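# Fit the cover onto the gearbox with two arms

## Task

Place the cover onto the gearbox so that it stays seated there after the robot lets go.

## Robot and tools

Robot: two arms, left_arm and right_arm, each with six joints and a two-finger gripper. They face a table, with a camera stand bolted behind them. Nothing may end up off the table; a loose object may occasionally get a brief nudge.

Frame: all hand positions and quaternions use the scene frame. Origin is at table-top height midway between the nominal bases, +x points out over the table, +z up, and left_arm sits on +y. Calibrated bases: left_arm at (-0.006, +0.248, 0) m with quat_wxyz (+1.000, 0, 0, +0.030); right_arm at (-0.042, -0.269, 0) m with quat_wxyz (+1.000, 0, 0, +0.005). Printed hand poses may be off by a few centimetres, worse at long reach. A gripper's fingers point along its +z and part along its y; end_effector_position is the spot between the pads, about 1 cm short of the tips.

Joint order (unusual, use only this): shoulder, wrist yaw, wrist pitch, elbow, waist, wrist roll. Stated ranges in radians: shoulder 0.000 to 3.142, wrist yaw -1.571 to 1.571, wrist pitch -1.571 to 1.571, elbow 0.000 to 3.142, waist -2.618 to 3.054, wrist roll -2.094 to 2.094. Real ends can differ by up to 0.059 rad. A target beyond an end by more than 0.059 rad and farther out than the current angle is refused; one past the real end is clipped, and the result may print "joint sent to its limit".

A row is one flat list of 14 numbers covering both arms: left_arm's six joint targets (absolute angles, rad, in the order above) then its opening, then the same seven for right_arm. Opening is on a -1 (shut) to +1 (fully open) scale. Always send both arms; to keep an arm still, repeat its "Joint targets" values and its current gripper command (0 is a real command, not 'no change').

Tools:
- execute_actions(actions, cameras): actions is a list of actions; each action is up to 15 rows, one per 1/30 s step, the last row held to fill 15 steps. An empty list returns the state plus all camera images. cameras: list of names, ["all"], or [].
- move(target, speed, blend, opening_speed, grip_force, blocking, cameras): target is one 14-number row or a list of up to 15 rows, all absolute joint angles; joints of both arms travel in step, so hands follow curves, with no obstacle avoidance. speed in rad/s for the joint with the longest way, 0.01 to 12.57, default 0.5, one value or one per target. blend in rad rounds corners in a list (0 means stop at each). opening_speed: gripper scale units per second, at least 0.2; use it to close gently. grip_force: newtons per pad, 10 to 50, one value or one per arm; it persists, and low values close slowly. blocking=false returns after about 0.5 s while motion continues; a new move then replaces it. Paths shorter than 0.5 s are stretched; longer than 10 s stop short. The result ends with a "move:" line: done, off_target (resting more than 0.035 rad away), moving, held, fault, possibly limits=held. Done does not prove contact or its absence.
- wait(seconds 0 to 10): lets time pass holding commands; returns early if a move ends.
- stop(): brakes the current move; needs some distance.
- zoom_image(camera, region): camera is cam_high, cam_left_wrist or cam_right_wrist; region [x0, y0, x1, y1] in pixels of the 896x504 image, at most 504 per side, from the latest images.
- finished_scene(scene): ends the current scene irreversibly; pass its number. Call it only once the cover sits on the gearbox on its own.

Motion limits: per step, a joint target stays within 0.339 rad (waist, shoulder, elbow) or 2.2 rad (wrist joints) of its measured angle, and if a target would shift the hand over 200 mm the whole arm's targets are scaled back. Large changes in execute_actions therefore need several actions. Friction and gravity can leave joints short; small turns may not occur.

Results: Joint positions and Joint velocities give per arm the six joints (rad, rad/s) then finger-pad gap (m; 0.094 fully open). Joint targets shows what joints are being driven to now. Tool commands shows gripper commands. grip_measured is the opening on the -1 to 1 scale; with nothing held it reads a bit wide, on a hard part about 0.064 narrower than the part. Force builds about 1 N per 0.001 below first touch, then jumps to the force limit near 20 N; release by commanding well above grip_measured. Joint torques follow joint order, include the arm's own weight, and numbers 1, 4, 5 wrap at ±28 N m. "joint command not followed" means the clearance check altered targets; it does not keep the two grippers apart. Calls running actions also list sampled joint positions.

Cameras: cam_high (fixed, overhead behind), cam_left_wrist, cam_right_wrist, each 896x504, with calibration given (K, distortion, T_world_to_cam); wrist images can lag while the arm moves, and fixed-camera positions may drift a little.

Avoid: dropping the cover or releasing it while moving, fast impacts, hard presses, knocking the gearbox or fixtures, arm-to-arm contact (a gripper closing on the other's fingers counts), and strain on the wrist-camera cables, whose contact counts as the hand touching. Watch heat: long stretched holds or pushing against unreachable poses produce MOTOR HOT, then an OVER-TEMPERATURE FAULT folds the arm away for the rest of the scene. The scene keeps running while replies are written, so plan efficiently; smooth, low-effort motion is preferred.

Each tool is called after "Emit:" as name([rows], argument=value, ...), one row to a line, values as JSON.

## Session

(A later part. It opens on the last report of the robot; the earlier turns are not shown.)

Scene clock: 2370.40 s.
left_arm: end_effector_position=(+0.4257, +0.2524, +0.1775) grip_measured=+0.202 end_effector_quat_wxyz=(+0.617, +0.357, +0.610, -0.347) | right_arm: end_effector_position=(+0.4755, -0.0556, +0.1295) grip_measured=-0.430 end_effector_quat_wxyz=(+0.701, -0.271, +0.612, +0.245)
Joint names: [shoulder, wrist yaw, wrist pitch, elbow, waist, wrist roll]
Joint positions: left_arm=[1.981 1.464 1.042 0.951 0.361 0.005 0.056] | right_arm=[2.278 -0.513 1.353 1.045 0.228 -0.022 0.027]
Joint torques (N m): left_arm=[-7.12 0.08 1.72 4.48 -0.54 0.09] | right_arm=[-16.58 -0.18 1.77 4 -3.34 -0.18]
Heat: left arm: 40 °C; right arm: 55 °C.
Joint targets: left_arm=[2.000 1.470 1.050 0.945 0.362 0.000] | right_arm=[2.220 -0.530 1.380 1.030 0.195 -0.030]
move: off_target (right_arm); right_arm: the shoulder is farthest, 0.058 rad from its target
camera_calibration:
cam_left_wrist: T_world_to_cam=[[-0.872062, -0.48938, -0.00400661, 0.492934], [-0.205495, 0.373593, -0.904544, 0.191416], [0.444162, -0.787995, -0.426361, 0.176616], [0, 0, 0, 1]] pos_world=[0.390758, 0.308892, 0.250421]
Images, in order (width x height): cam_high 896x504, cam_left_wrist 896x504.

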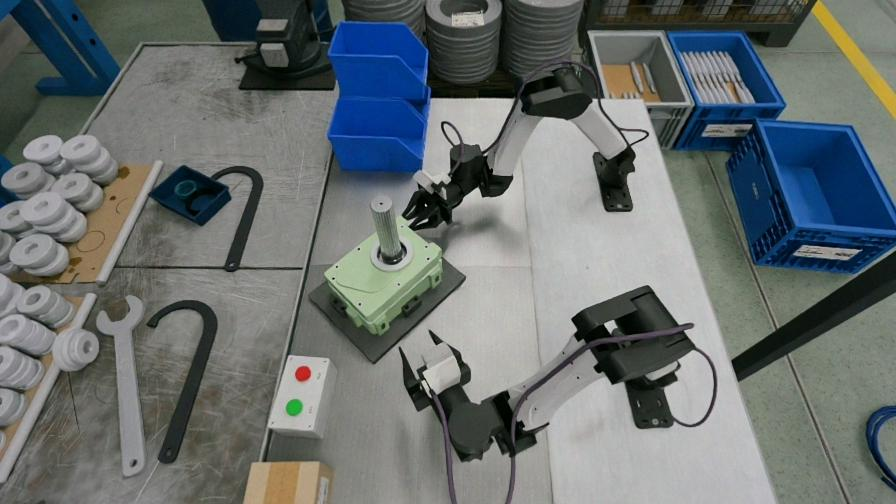

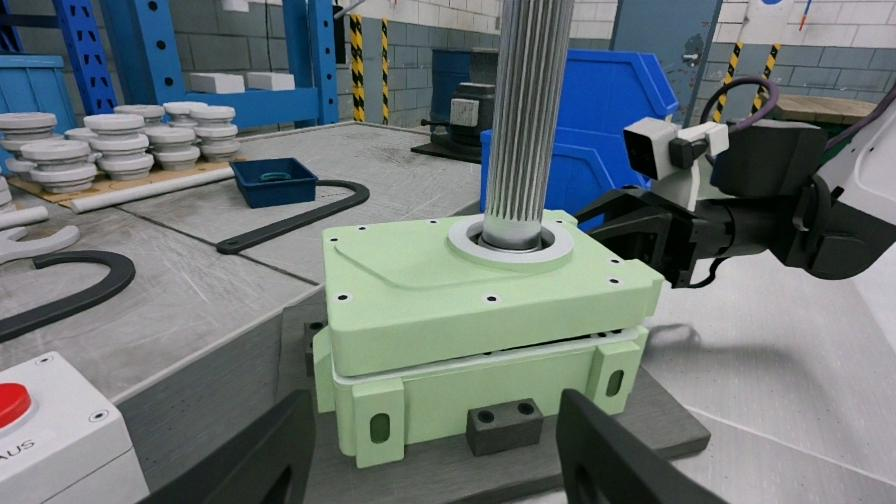

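Emit:
move([
  [2.0,1.47,1.05,0.945,0.362,0,0.2,2.15,-0.53,1.36,1.03,0.195,-0.03,-0.95],
], speed=0.1, cameras=["cam_left_wrist","cam_right_wrist"])

Emit:
zoom_image(camera="cam_left_wrist", region=[290, 190, 690, 480])

Scene clock: 2376.20 s.
left_arm: end_effector_position=(+0.4257, +0.2524, +0.1775) grip_measured=+0.202 end_effector_quat_wxyz=(+0.617, +0.357, +0.610, -0.347) | right_arm: end_effector_position=(+0.4765, -0.0553, +0.1320) grip_measured=-0.430 end_effector_quat_wxyz=(+0.691, -0.274, +0.624, +0.243)
Joint names: [shoulder, wrist yaw, wrist pitch, elbow, waist, wrist roll]
Joint positions: left_arm=[1.981 1.464 1.042 0.951 0.361 0.005 0.056] | right_arm=[2.244 -0.513 1.282 1.045 0.228 -0.035 0.027]
Joint torques (N m): left_arm=[-7.12 0.09 1.72 4.48 -0.51 0.08] | right_arm=[-19.73 -0.2 2.22 4.16 -3.36 -0.03]
Heat: left arm: 40 °C; right arm: 59 °C.
Joint targets: left_arm=[2.000 1.470 1.050 0.945 0.362 0.000] | right_arm=[2.150 -0.530 1.360 1.030 0.195 -0.030]
move: off_target (right_arm); right_arm: the shoulder is farthest, 0.094 rad from its target
camera_calibration:
cam_left_wrist: T_world_to_cam=[[-0.872062, -0.48938, -0.00400661, 0.492934], [-0.205495, 0.373593, -0.904544, 0.191416], [0.444162, -0.787995, -0.426361, 0.176616], [0, 0, 0, 1]] pos_world=[0.390758, 0.308892, 0.250421]
cam_right_wrist: T_world_to_cam=[[0.675759, -0.732899, 0.0787979, -0.371029], [-0.21039, -0.294223, -0.932292, 0.245543], [0.70646, 0.613427, -0.353019, -0.166193], [0, 0, 0, 1]] pos_world=[0.419795, -0.0977348, 0.199485]
Images, in order (width x height): cam_left_wrist 896x504, cam_right_wrist 896x504.

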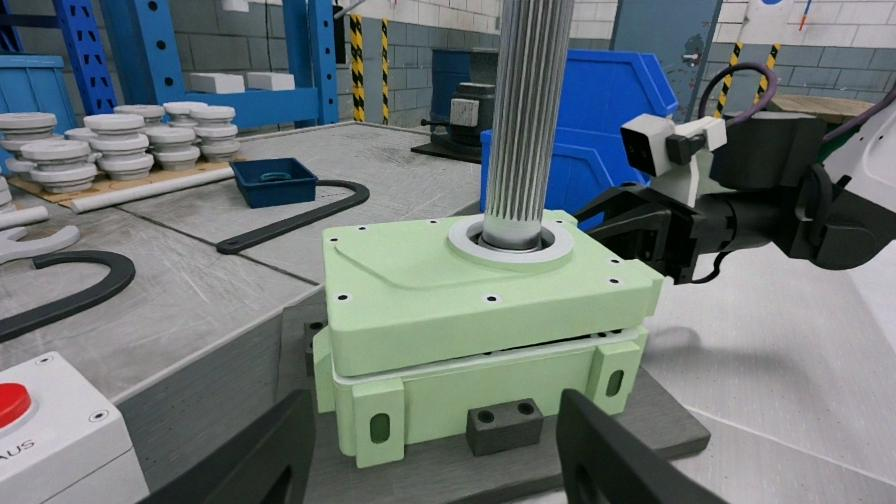

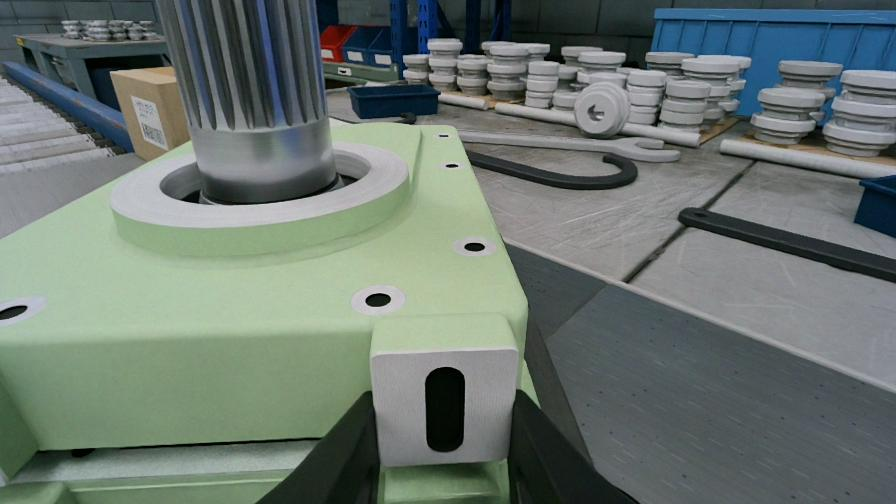

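Scaled by 1.260 from the camera's 896x504 image, which has a finer 1280x720 frame.

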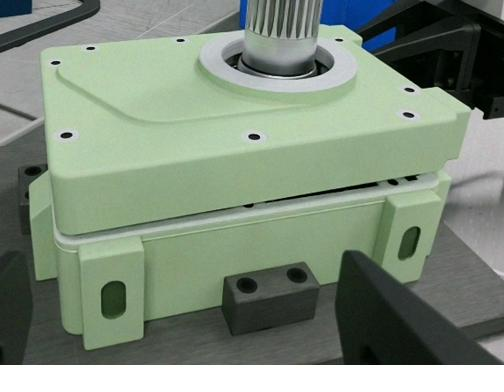

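Emit:
move([
  [2.0,1.47,1.05,0.945,0.362,0,0.2,2.09,-0.53,1.32,1.04,0.195,-0.03,-0.95],
], speed=0.1, cameras=["cam_left_wrist","cam_high"])

Emit:
zoom_image(camera="cam_left_wrist", region=[290, 190, 690, 480])

Emit:
zoom_image(camera="cam_high", region=[310, 210, 455, 345])

Scene clock: 2392.67 s.
left_arm: end_effector_position=(+0.4257, +0.2524, +0.1775) grip_measured=+0.202 end_effector_quat_wxyz=(+0.617, +0.357, +0.610, -0.347) | right_arm: end_effector_position=(+0.4778, -0.0553, +0.1339) grip_measured=-0.430 end_effector_quat_wxyz=(+0.679, -0.276, +0.636, +0.240)
Joint names: [shoulder, wrist yaw, wrist pitch, elbow, waist, wrist roll]
Joint positions: left_arm=[1.981 1.464 1.042 0.951 0.361 0.005 0.056] | right_arm=[2.211 -0.511 1.207 1.048 0.228 -0.05 0.027]
Joint torques (N m): left_arm=[-7.08 0.08 1.73 4.42 -0.51 0.07] | right_arm=[-22.08 -0.22 2.6 4.9 -3.36 0.14]
Heat: left arm: 40 °C; right arm: 74 °C.
Joint targets: left_arm=[2.000 1.470 1.050 0.945 0.362 0.000] | right_arm=[2.090 -0.530 1.320 1.040 0.195 -0.030]
move: off_target (right_arm); right_arm: the shoulder is farthest, 0.121 rad from its target
camera_calibration:
cam_left_wrist: T_world_to_cam=[[-0.872062, -0.48938, -0.00400661, 0.492934], [-0.205495, 0.373593, -0.904544, 0.191416], [0.444162, -0.787995, -0.426361, 0.176616], [0, 0, 0, 1]] pos_world=[0.390758, 0.308892, 0.250421]
Images, in order (width x height): cam_high 896x504, cam_left_wrist 896x504.

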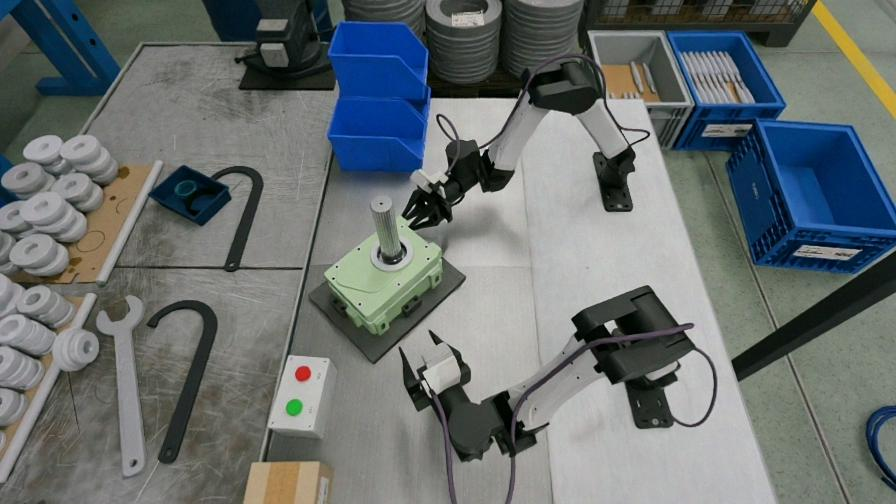

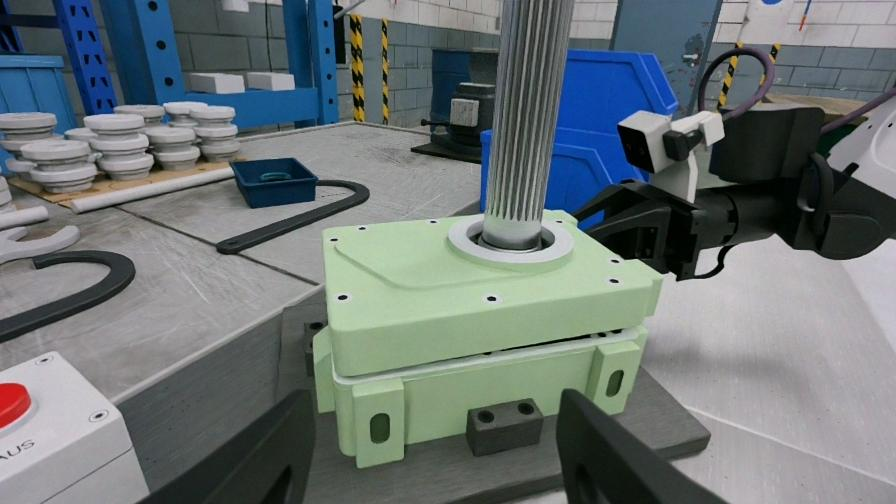

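Scaled by 1.260 from the camera's 896x504 image, which has a finer 1280x720 frame.

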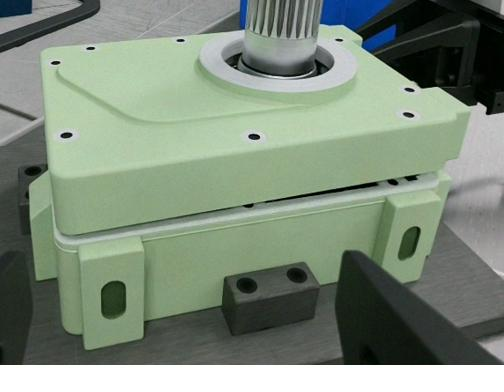

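Scaled by 3.476 from the camera's 896x504 image, which has a finer 1280x720 frame.

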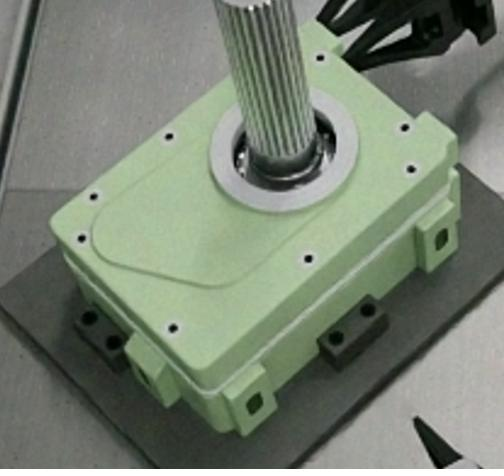

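Emit:
move([
  [2.0,1.47,1.05,0.945,0.362,0,0.2,2.21,-0.52,1.22,1.05,0.222,-0.04,-0.9],
], speed=0.1, cameras=["cam_right_wrist","cam_high","cam_left_wrist"])

Emit:
zoom_image(camera="cam_right_wrist", region=[90, 90, 430, 270])

Emit:
zoom_image(camera="cam_right_wrist", region=[130, 0, 350, 180])

Scene clock: 2419.33 s.
left_arm: end_effector_position=(+0.4257, +0.2524, +0.1775) grip_measured=+0.202 end_effector_quat_wxyz=(+0.617, +0.357, +0.610, -0.347) | right_arm: end_effector_position=(+0.4781, -0.0546, +0.1307) grip_measured=-0.430 end_effector_quat_wxyz=(+0.675, -0.277, +0.640, +0.240)
Joint names: [shoulder, wrist yaw, wrist pitch, elbow, waist, wrist roll]
Joint positions: left_arm=[1.981 1.464 1.042 0.951 0.361 0.005 0.056] | right_arm=[2.213 -0.511 1.193 1.05 0.23 -0.053 0.027]
Joint torques (N m): left_arm=[-7.12 0.08 1.73 4.44 -0.55 0.07] | right_arm=[-11.58 -0.13 1.79 5.71 -0.87 0.06]
Heat: left arm: 40 °C; right arm: 89 °C. Fold the right arm in close to its base, or ease its load, before you think long.
Joint targets: left_arm=[2.000 1.470 1.050 0.945 0.362 0.000] | right_arm=[2.210 -0.520 1.220 1.050 0.222 -0.040]
MOTOR HOT: the shoulder of the right arm reports 89 °C; the controller's stop level is 90 °C. To cool a motor, set the load down, stop pushing, or move to a pose that needs little force.
move: done
camera_calibration:
cam_left_wrist: T_world_to_cam=[[-0.872062, -0.48938, -0.00400661, 0.492934], [-0.205495, 0.373593, -0.904544, 0.191416], [0.444162, -0.787995, -0.426361, 0.176616], [0, 0, 0, 1]] pos_world=[0.390758, 0.308892, 0.250421]
cam_right_wrist: T_world_to_cam=[[0.677524, -0.732117, 0.0704684, -0.371244], [-0.247011, -0.316739, -0.915785, 0.259001], [0.692782, 0.60306, -0.395439, -0.156718], [0, 0, 0, 1]] pos_world=[0.424074, -0.0952484, 0.201378]

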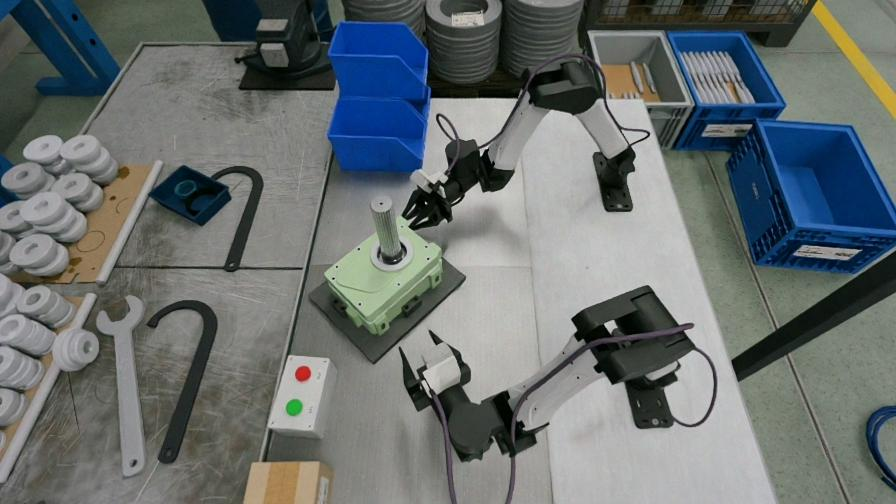

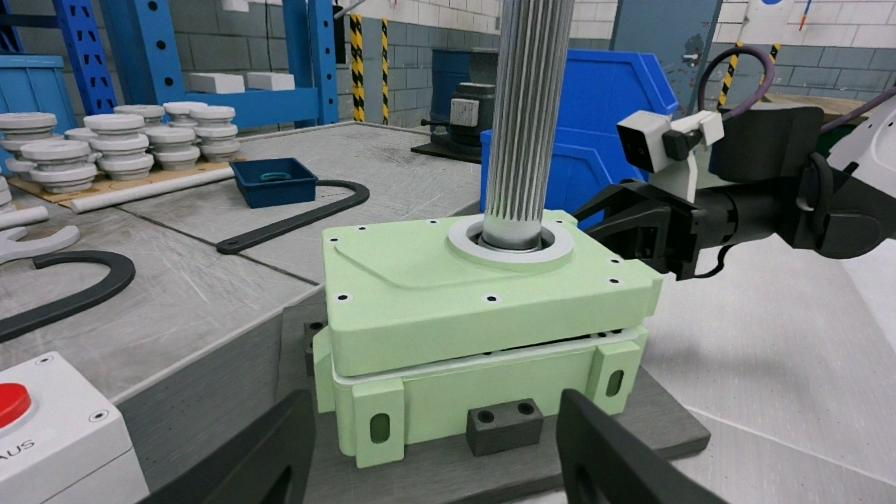

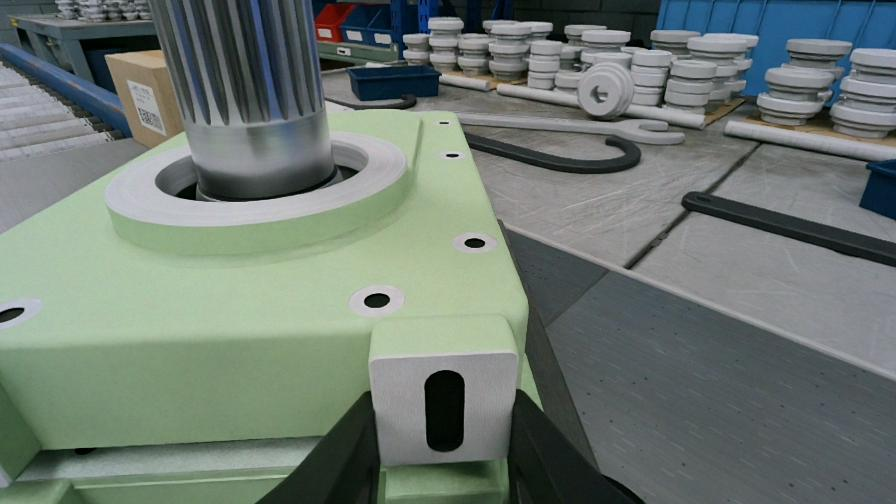

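Scaled by 1.482 from the camera's 896x504 image, which has a finer 1280x720 frame.

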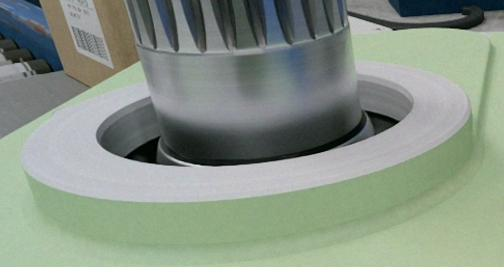

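Scaled by 2.291 from the camera's 896x504 image, which has a finer 1280x720 frame.

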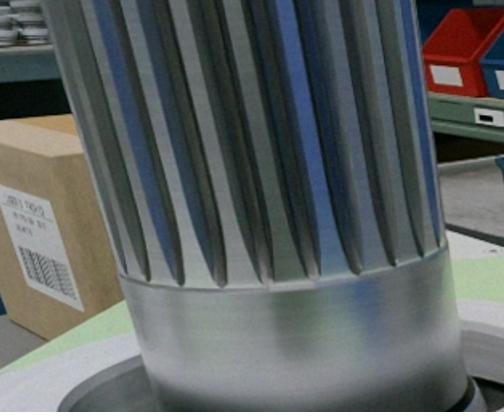

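Emit:
move([
  [2.0,1.47,1.05,0.945,0.362,0,0.2,2.21,-0.52,1.20,1.05,0.228,-0.05,-0.1],
  [2.0,1.47,1.05,0.945,0.362,0,0.2,2.0,-0.59,1.25,0.80,0.163,-0.02,-0.1],
  [2.0,1.47,1.05,0.945,0.362,0,0.2,0.8,-0.4,0.8,0.35,0.0,0,-0.1],
], speed=[0.5,0.5,0.9])

Scene clock: 2427.57 s.
left_arm: end_effector_position=(+0.4257, +0.2524, +0.1775) grip_measured=+0.202 end_effector_quat_wxyz=(+0.617, +0.357, +0.610, -0.347) | right_arm: end_effector_position=(+0.2602, -0.1943, +0.3339) grip_measured=-0.102 end_effector_quat_wxyz=(+0.802, -0.174, +0.558, +0.120)
Joint names: [shoulder, wrist yaw, wrist pitch, elbow, waist, wrist roll]
Joint positions: left_arm=[1.981 1.464 1.042 0.951 0.361 0.005 0.056] | right_arm=[0.806 -0.412 0.795 0.364 0.007 -0.007 0.042]
Joint torques (N m): left_arm=[-7.12 0.09 1.74 4.42 -0.59 0.08] | right_arm=[-1.57 0.13 1.45 6.54 -0.81 0.01]
Heat: left arm: 40 °C; right arm: 82 °C. Fold the right arm in close to its base, or ease its load, before you think long.
Joint targets: left_arm=[2.000 1.470 1.050 0.945 0.362 0.000] | right_arm=[0.800 -0.400 0.800 0.350 0.000 0.000]
MOTOR HOT: still on. The shoulder of the right arm reports 82 °C.
move: done

Emit:
move([
  [1.955,0.852,1.407,0.548,0.004,0,-0.95,0.8,-0.4,0.8,0.35,0,0,-0.1],
  [1.98,0.816,1.385,0.592,-0.032,0,-0.95,0.8,-0.4,0.8,0.35,0,0,-0.1],
], speed=[0.6,0.2], cameras=["cam_left_wrist","cam_high"])

Scene clock: 2454.23 s.
left_arm: end_effector_position=(+0.4156, +0.1334, +0.1230) grip_measured=-0.948 end_effector_quat_wxyz=(+0.651, +0.274, +0.653, -0.273) | right_arm: end_effector_position=(+0.2603, -0.1944, +0.3338) grip_measured=-0.102 end_effector_quat_wxyz=(+0.802, -0.174, +0.558, +0.120)
Joint names: [shoulder, wrist yaw, wrist pitch, elbow, waist, wrist roll]
Joint positions: left_arm=[1.981 0.825 1.395 0.58 -0.03 0.004 0.002] | right_arm=[0.806 -0.411 0.794 0.364 0.007 -0.007 0.042]
Joint torques (N m): left_arm=[-7.49 -0.07 1.99 4.71 -0.87 0.1] | right_arm=[-1.54 0.13 1.45 6.54 -0.8 0.01]
Heat: left arm: 41 °C; right arm: 64 °C.
Joint targets: left_arm=[1.980 0.816 1.385 0.592 -0.032 0.000] | right_arm=[0.800 -0.400 0.800 0.350 0.000 0.000]
MOTOR HOT: cleared for the motors of the right arm.
move: done
camera_calibration:
cam_left_wrist: T_world_to_cam=[[-0.725712, -0.687873, 0.0131252, 0.389151], [-0.305077, 0.304643, -0.902287, 0.2348], [0.61666, -0.658805, -0.430937, -0.0241881], [0, 0, 0, 1]] pos_world=[0.36896, 0.180221, 0.196326]
Images, in order (width x height): cam_high 896x504, cam_left_wrist 896x504.

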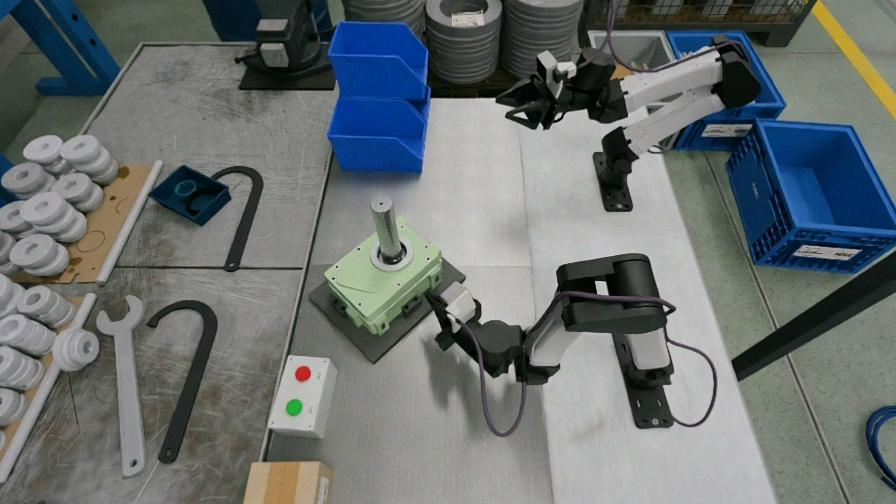

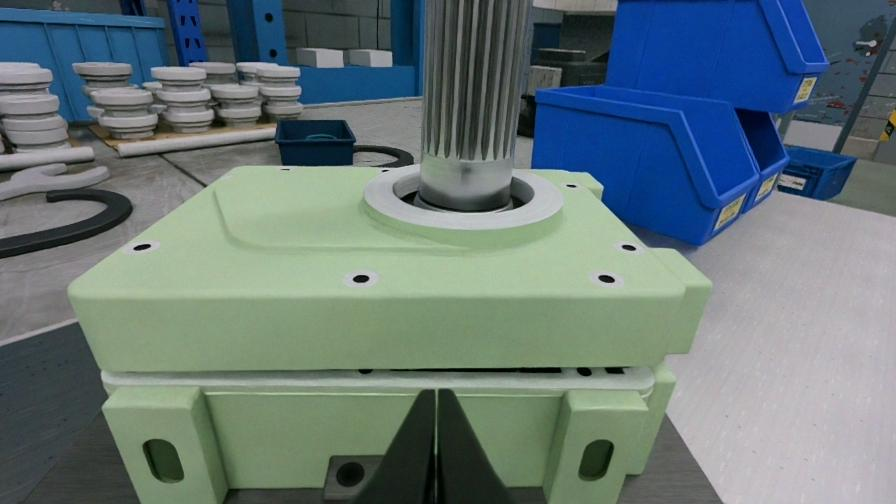

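Emit:
move([
  [1.995,0.790,1.37,0.621,-0.056,0,-0.95,0.8,-0.4,0.8,0.35,0,0,-0.1],
], speed=0.1, cameras=["cam_left_wrist"])

Emit:
zoom_image(camera="cam_left_wrist", region=[330, 250, 550, 420])

Scene clock: 2462.63 s.
left_arm: end_effector_position=(+0.4225, +0.1275, +0.1283) grip_measured=-0.948 end_effector_quat_wxyz=(+0.655, +0.274, +0.650, -0.270) | right_arm: end_effector_position=(+0.2603, -0.1944, +0.3338) grip_measured=-0.102 end_effector_quat_wxyz=(+0.802, -0.174, +0.558, +0.120)
Joint names: [shoulder, wrist yaw, wrist pitch, elbow, waist, wrist roll]
Joint positions: left_arm=[1.981 0.799 1.381 0.607 -0.051 0.004 0.002] | right_arm=[0.806 -0.411 0.794 0.364 0.007 -0.007 0.042]
Joint torques (N m): left_arm=[-6.42 -0.11 2 4.98 -0.98 0.09] | right_arm=[-1.54 0.13 1.45 6.54 -0.81 0.01]
Heat: left arm: 41 °C; right arm: 60 °C.
Joint targets: left_arm=[1.995 0.790 1.370 0.621 -0.056 0.000] | right_arm=[0.800 -0.400 0.800 0.350 0.000 0.000]
move: done
camera_calibration:
cam_left_wrist: T_world_to_cam=[[-0.722919, -0.690922, 0.00380479, 0.390385], [-0.294988, 0.30366, -0.905965, 0.239818], [0.624796, -0.656062, -0.423335, -0.034881], [0, 0, 0, 1]] pos_world=[0.374754, 0.174018, 0.201015]
Images, in order (width x height): cam_left_wrist 896x504.

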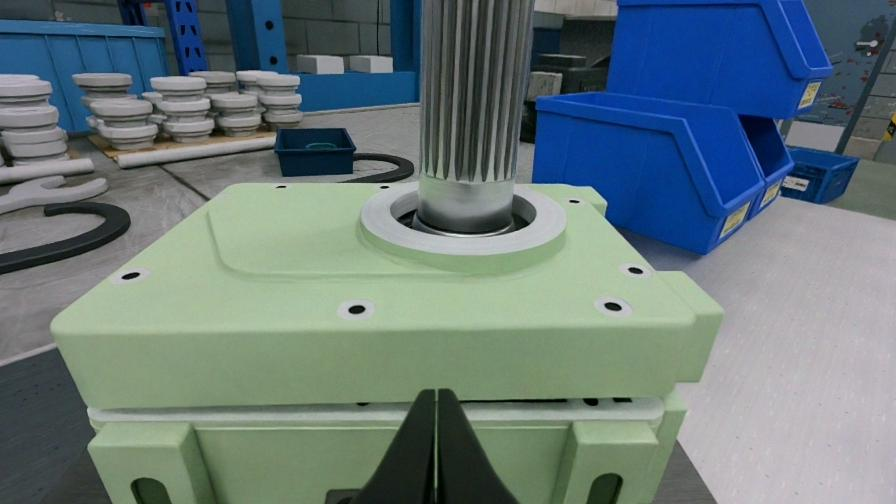

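Scaled by 2.291 from the camera's 896x504 image, which has a finer 1280x720 frame.

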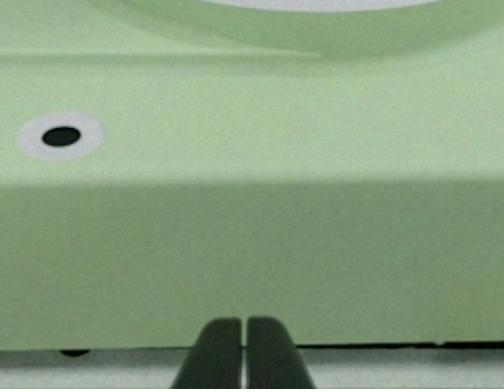

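Emit:
move([
  [2.012,0.766,1.355,0.65,-0.075,0,-0.95,0.8,-0.4,0.8,0.35,0,0,-0.1],
], speed=0.1, cameras=["cam_left_wrist"])

Emit:
zoom_image(camera="cam_left_wrist", region=[330, 250, 550, 420])

Scene clock: 2471.57 s.
left_arm: end_effector_position=(+0.4296, +0.1223, +0.1294) grip_measured=-0.948 end_effector_quat_wxyz=(+0.657, +0.273, +0.650, -0.268) | right_arm: end_effector_position=(+0.2603, -0.1944, +0.3338) grip_measured=-0.102 end_effector_quat_wxyz=(+0.802, -0.174, +0.558, +0.120)
Joint names: [shoulder, wrist yaw, wrist pitch, elbow, waist, wrist roll]
Joint positions: left_arm=[1.992 0.776 1.366 0.635 -0.07 0.004 0.002] | right_arm=[0.806 -0.411 0.794 0.364 0.007 -0.007 0.042]
Joint torques (N m): left_arm=[-6.13 -0.1 2 5.16 -1.03 0.1] | right_arm=[-1.58 0.13 1.45 6.53 -0.83 0.01]
Heat: left arm: 40 °C; right arm: 57 °C.
Joint targets: left_arm=[2.012 0.766 1.355 0.650 -0.075 0.000] | right_arm=[0.800 -0.400 0.800 0.350 0.000 0.000]
move: done
camera_calibration:
cam_left_wrist: T_world_to_cam=[[-0.719513, -0.694475, 0.0023026, 0.391161], [-0.294388, 0.301996, -0.906716, 0.244571], [0.628997, -0.653072, -0.421735, -0.0446793], [0, 0, 0, 1]] pos_world=[0.381548, 0.168614, 0.202013]
Images, in order (width x height): cam_left_wrist 896x504.

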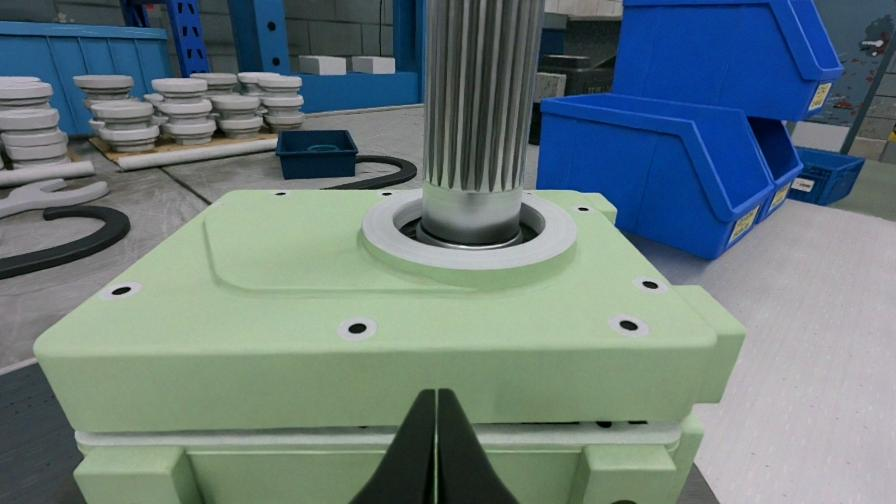

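Scaled by 2.291 from the camera's 896x504 image, which has a finer 1280x720 frame.

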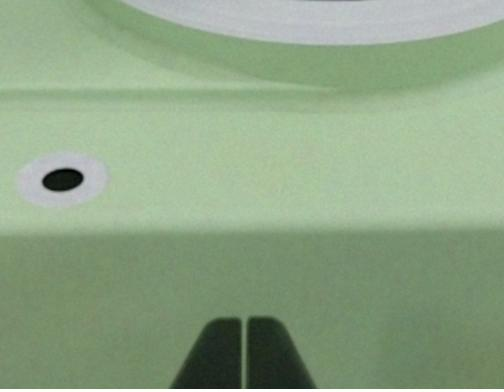

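Emit:
move([
  [2.042,0.723,1.33,0.702,-0.118,0,-0.95,0.8,-0.4,0.8,0.35,0,0,-0.1],
], speed=0.1, cameras=["cam_left_wrist"])

Emit:
zoom_image(camera="cam_left_wrist", region=[330, 280, 550, 450])

Scene clock: 2476.90 s.
left_arm: end_effector_position=(+0.4413, +0.1078, +0.1284) grip_measured=-0.948 end_effector_quat_wxyz=(+0.656, +0.273, +0.650, -0.269) | right_arm: end_effector_position=(+0.2603, -0.1944, +0.3338) grip_measured=-0.102 end_effector_quat_wxyz=(+0.802, -0.174, +0.558, +0.120)
Joint names: [shoulder, wrist yaw, wrist pitch, elbow, waist, wrist roll]
Joint positions: left_arm=[2.022 0.733 1.341 0.687 -0.114 0.004 0.002] | right_arm=[0.806 -0.411 0.794 0.364 0.007 -0.007 0.042]
Joint torques (N m): left_arm=[-6.39 -0.08 2.02 5.29 -0.94 0.09] | right_arm=[-1.55 0.13 1.45 6.56 -0.79 0]
Heat: left arm: 40 °C; right arm: 56 °C.
Joint targets: left_arm=[2.042 0.723 1.330 0.702 -0.118 0.000] | right_arm=[0.800 -0.400 0.800 0.350 0.000 0.000]
move: done
camera_calibration:
cam_left_wrist: T_world_to_cam=[[-0.720031, -0.693931, 0.0039089, 0.389451], [-0.295902, 0.301926, -0.906247, 0.252091], [0.627693, -0.653682, -0.422731, -0.0610776], [0, 0, 0, 1]] pos_world=[0.393349, 0.154214, 0.201114]
Images, in order (width x height): cam_left_wrist 896x504.

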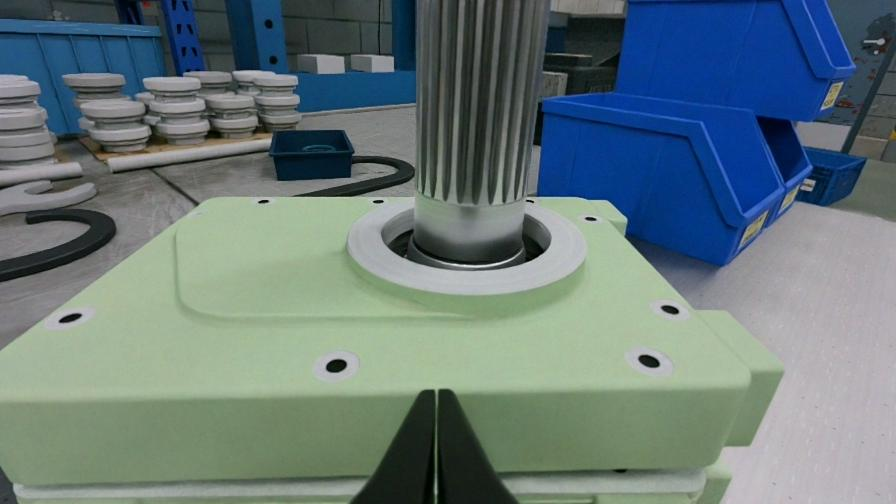

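Scaled by 2.291 from the camera's 896x504 image, which has a finer 1280x720 frame.

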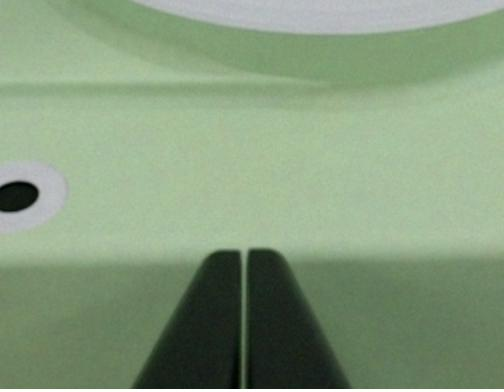

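Emit:
move([
  [2.075,0.723,1.335,0.702,-0.118,0,-0.95,0.8,-0.4,0.8,0.35,0,0,-0.1],
  [2.087,0.706,1.32,0.724,-0.137,0,-0.95,0.8,-0.4,0.8,0.35,0,0,-0.1],
], speed=0.1, cameras=["cam_left_wrist","cam_high"])

Emit:
zoom_image(camera="cam_left_wrist", region=[330, 280, 550, 450])

Emit:
zoom_image(camera="cam_high", region=[310, 210, 455, 345])

Scene clock: 2484.33 s.
left_arm: end_effector_position=(+0.4463, +0.1018, +0.1141) grip_measured=-0.948 end_effector_quat_wxyz=(+0.645, +0.269, +0.661, -0.272) | right_arm: end_effector_position=(+0.2603, -0.1944, +0.3338) grip_measured=-0.102 end_effector_quat_wxyz=(+0.802, -0.174, +0.558, +0.120)
Joint names: [shoulder, wrist yaw, wrist pitch, elbow, waist, wrist roll]
Joint positions: left_arm=[2.066 0.715 1.332 0.709 -0.131 0.004 0.002] | right_arm=[0.806 -0.411 0.794 0.364 0.007 -0.007 0.042]
Joint torques (N m): left_arm=[-6.56 -0.08 2.06 5.15 -1.16 0.09] | right_arm=[-1.55 0.13 1.44 6.54 -0.83 0.01]
Heat: left arm: 40 °C; right arm: 54 °C.
Joint targets: left_arm=[2.087 0.706 1.320 0.724 -0.137 0.000] | right_arm=[0.800 -0.400 0.800 0.350 0.000 0.000]
move: done
camera_calibration:
cam_left_wrist: T_world_to_cam=[[-0.719548, -0.693986, 0.025189, 0.386265], [-0.324382, 0.303816, -0.895808, 0.253715], [0.614025, -0.652748, -0.443727, -0.0658219], [0, 0, 0, 1]] pos_world=[0.400653, 0.148014, 0.188344]
Images, in order (width x height): cam_high 896x504, cam_left_wrist 896x504.

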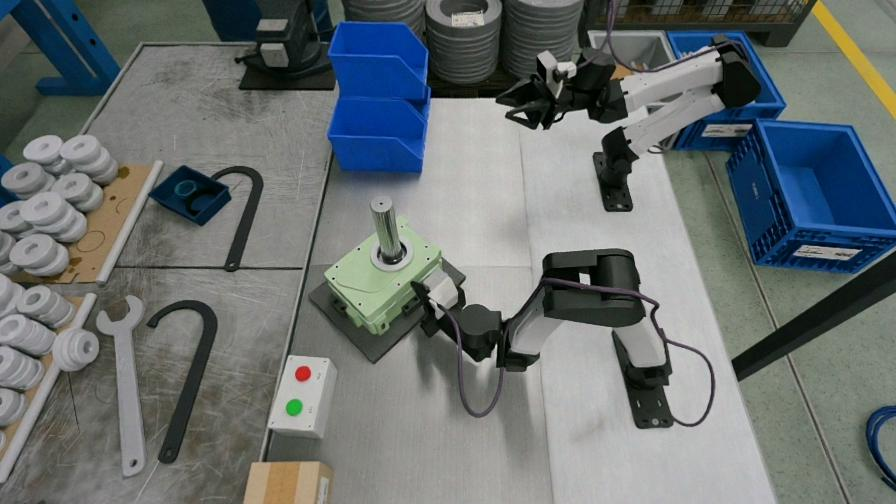

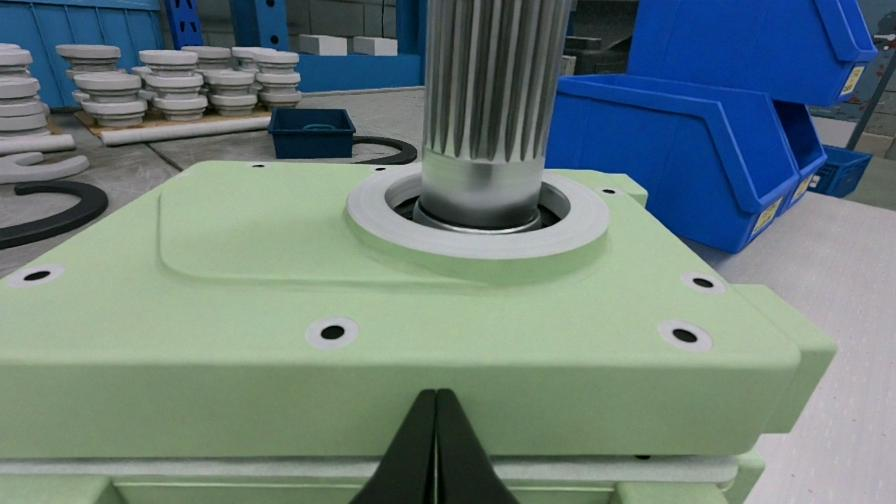

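Scaled by 2.291 from the camera's 896x504 image, which has a finer 1280x720 frame.

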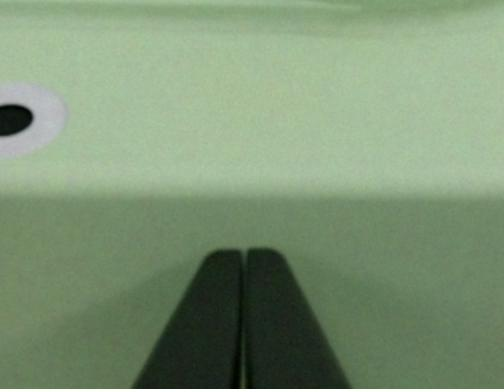

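Scaled by 3.476 from the camera's 896x504 image, which has a finer 1280x720 frame.

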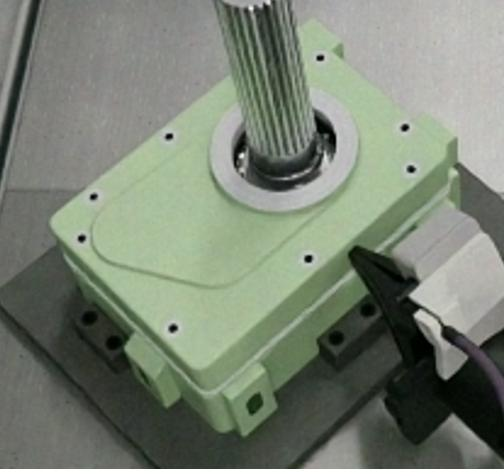

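Emit:
move([
  [2.096,0.692,1.311,0.742,-0.152,0,-0.95,0.8,-0.4,0.8,0.35,0,0,-0.1],
], speed=0.05, cameras=["cam_left_wrist","cam_high"])

Emit:
zoom_image(camera="cam_high", region=[310, 210, 455, 345])

Scene clock: 2491.07 s.
left_arm: end_effector_position=(+0.4472, +0.1010, +0.1136) grip_measured=-0.948 end_effector_quat_wxyz=(+0.645, +0.269, +0.661, -0.272) | right_arm: end_effector_position=(+0.2603, -0.1944, +0.3338) grip_measured=-0.102 end_effector_quat_wxyz=(+0.802, -0.174, +0.558, +0.120)
Joint names: [shoulder, wrist yaw, wrist pitch, elbow, waist, wrist roll]
Joint positions: left_arm=[2.069 0.711 1.331 0.713 -0.134 0.004 0.002] | right_arm=[0.806 -0.411 0.794 0.364 0.007 -0.007 0.042]
Joint torques (N m): left_arm=[-6.17 -0.19 1.95 6.38 -2.24 0.09] | right_arm=[-1.55 0.13 1.44 6.53 -0.81 0.01]
Heat: left arm: 40 °C; right arm: 52 °C.
Joint targets: left_arm=[2.096 0.692 1.311 0.742 -0.152 0.000] | right_arm=[0.800 -0.400 0.800 0.350 0.000 0.000]
move: done
camera_calibration:
cam_left_wrist: T_world_to_cam=[[-0.718509, -0.695056, 0.0253389, 0.38608], [-0.325145, 0.303464, -0.895651, 0.254131], [0.614838, -0.651772, -0.444036, -0.0675305], [0, 0, 0, 1]] pos_world=[0.401551, 0.147213, 0.187844]
Images, in order (width x height): cam_high 896x504, cam_left_wrist 896x504.

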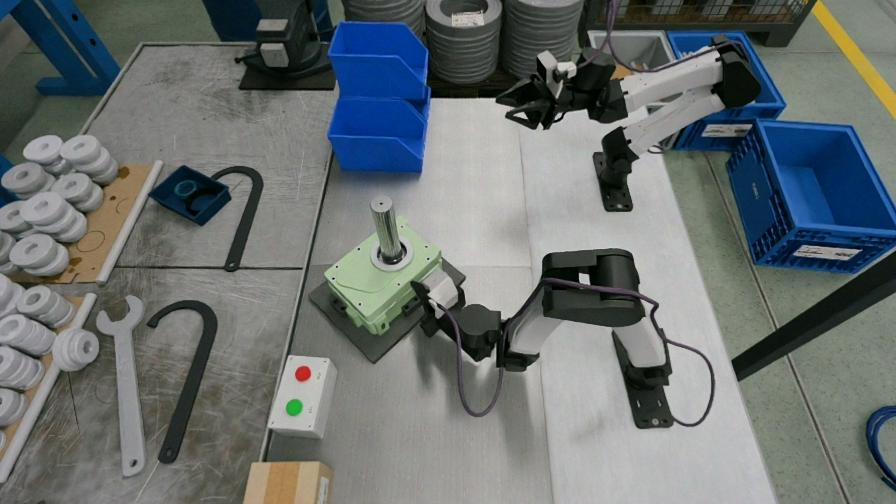

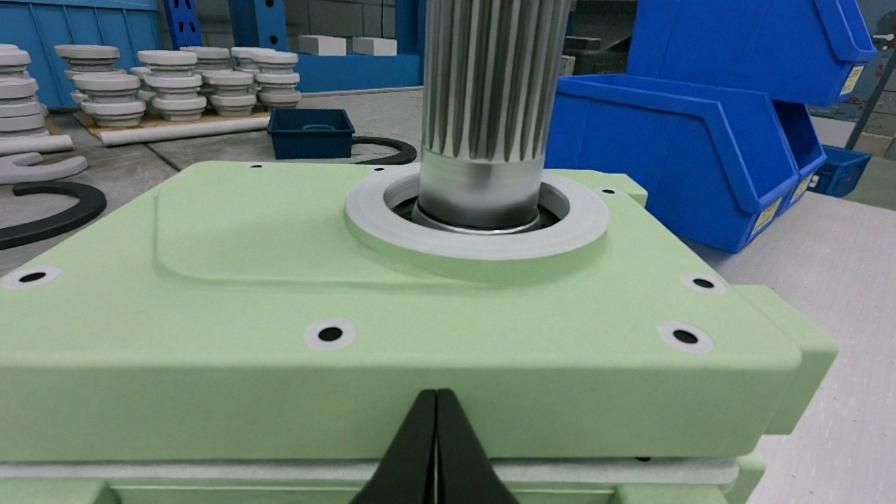

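Scaled by 3.476 from the camera's 896x504 image, which has a finer 1280x720 frame.

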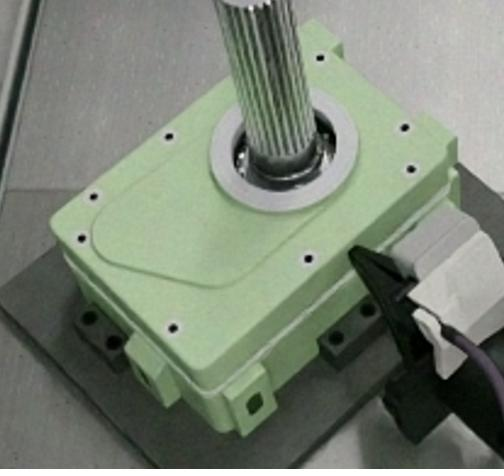

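Emit:
move([
  [2.113,0.664,1.295,0.777,-0.185,0,-0.95,0.8,-0.4,0.8,0.35,0,0,-0.1],
], speed=0.04, cameras=["cam_left_wrist","cam_high"])

Emit:
zoom_image(camera="cam_high", region=[310, 210, 455, 345])

Scene clock: 2497.00 s.
left_arm: end_effector_position=(+0.4477, +0.1006, +0.1136) grip_measured=-0.948 end_effector_quat_wxyz=(+0.648, +0.271, +0.658, -0.272) | right_arm: end_effector_position=(+0.2603, -0.1944, +0.3338) grip_measured=-0.102 end_effector_quat_wxyz=(+0.802, -0.174, +0.558, +0.120)
Joint names: [shoulder, wrist yaw, wrist pitch, elbow, waist, wrist roll]
Joint positions: left_arm=[2.079 0.714 1.347 0.716 -0.134 0.004 0.002] | right_arm=[0.806 -0.411 0.794 0.364 0.007 -0.007 0.042]
Joint torques (N m): left_arm=[-5.57 -0.53 1.58 8.95 -5.19 0.08] | right_arm=[-1.55 0.13 1.45 6.54 -0.81 0.01]
Heat: left arm: 40 °C; right arm: 51 °C.
Joint targets: left_arm=[2.113 0.664 1.295 0.777 -0.185 0.000] | right_arm=[0.800 -0.400 0.800 0.350 0.000 0.000]
move: off_target (left_arm); left_arm: the elbow is farthest, 0.061 rad from its target
camera_calibration:
cam_left_wrist: T_world_to_cam=[[-0.720562, -0.693129, 0.0190325, 0.387679], [-0.315813, 0.303629, -0.898928, 0.250579], [0.617295, -0.653744, -0.437683, -0.0697728], [0, 0, 0, 1]] pos_world=[0.401553, 0.147015, 0.187335]
Images, in order (width x height): cam_high 896x504, cam_left_wrist 896x504.

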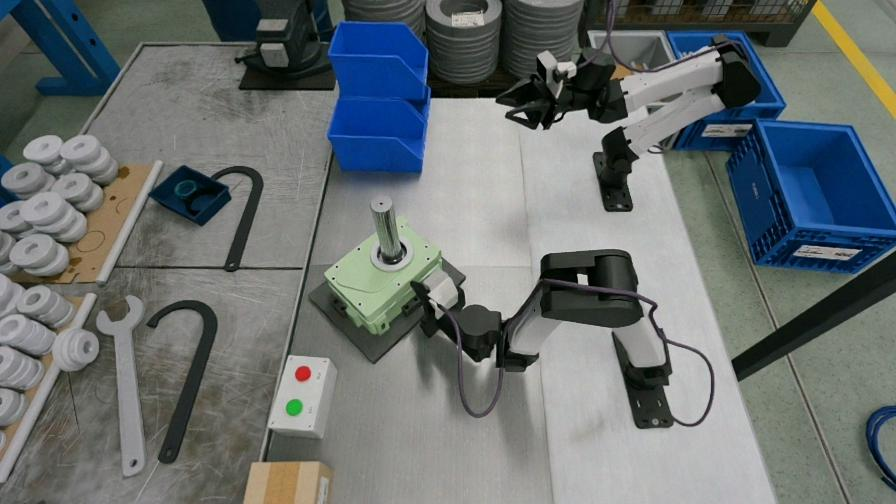

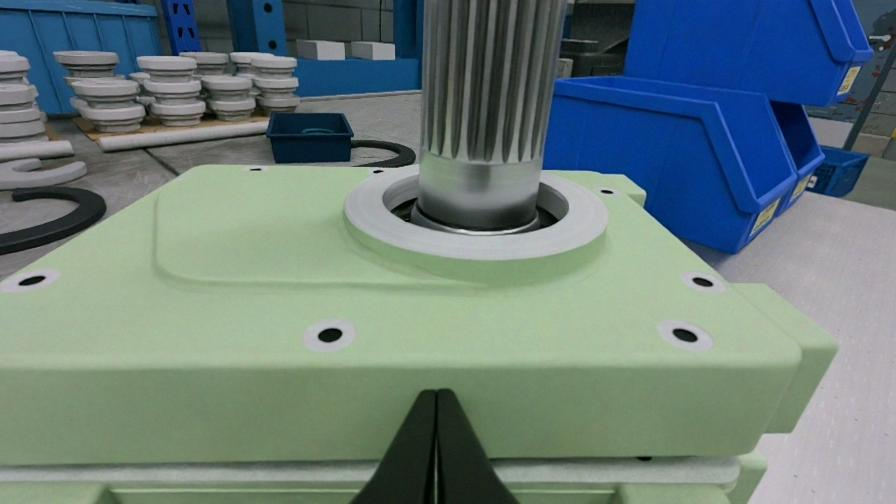

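Scaled by 3.476 from the camera's 896x504 image, which has a finer 1280x720 frame.

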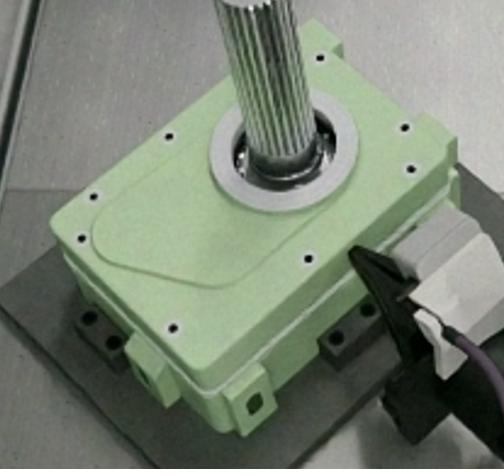

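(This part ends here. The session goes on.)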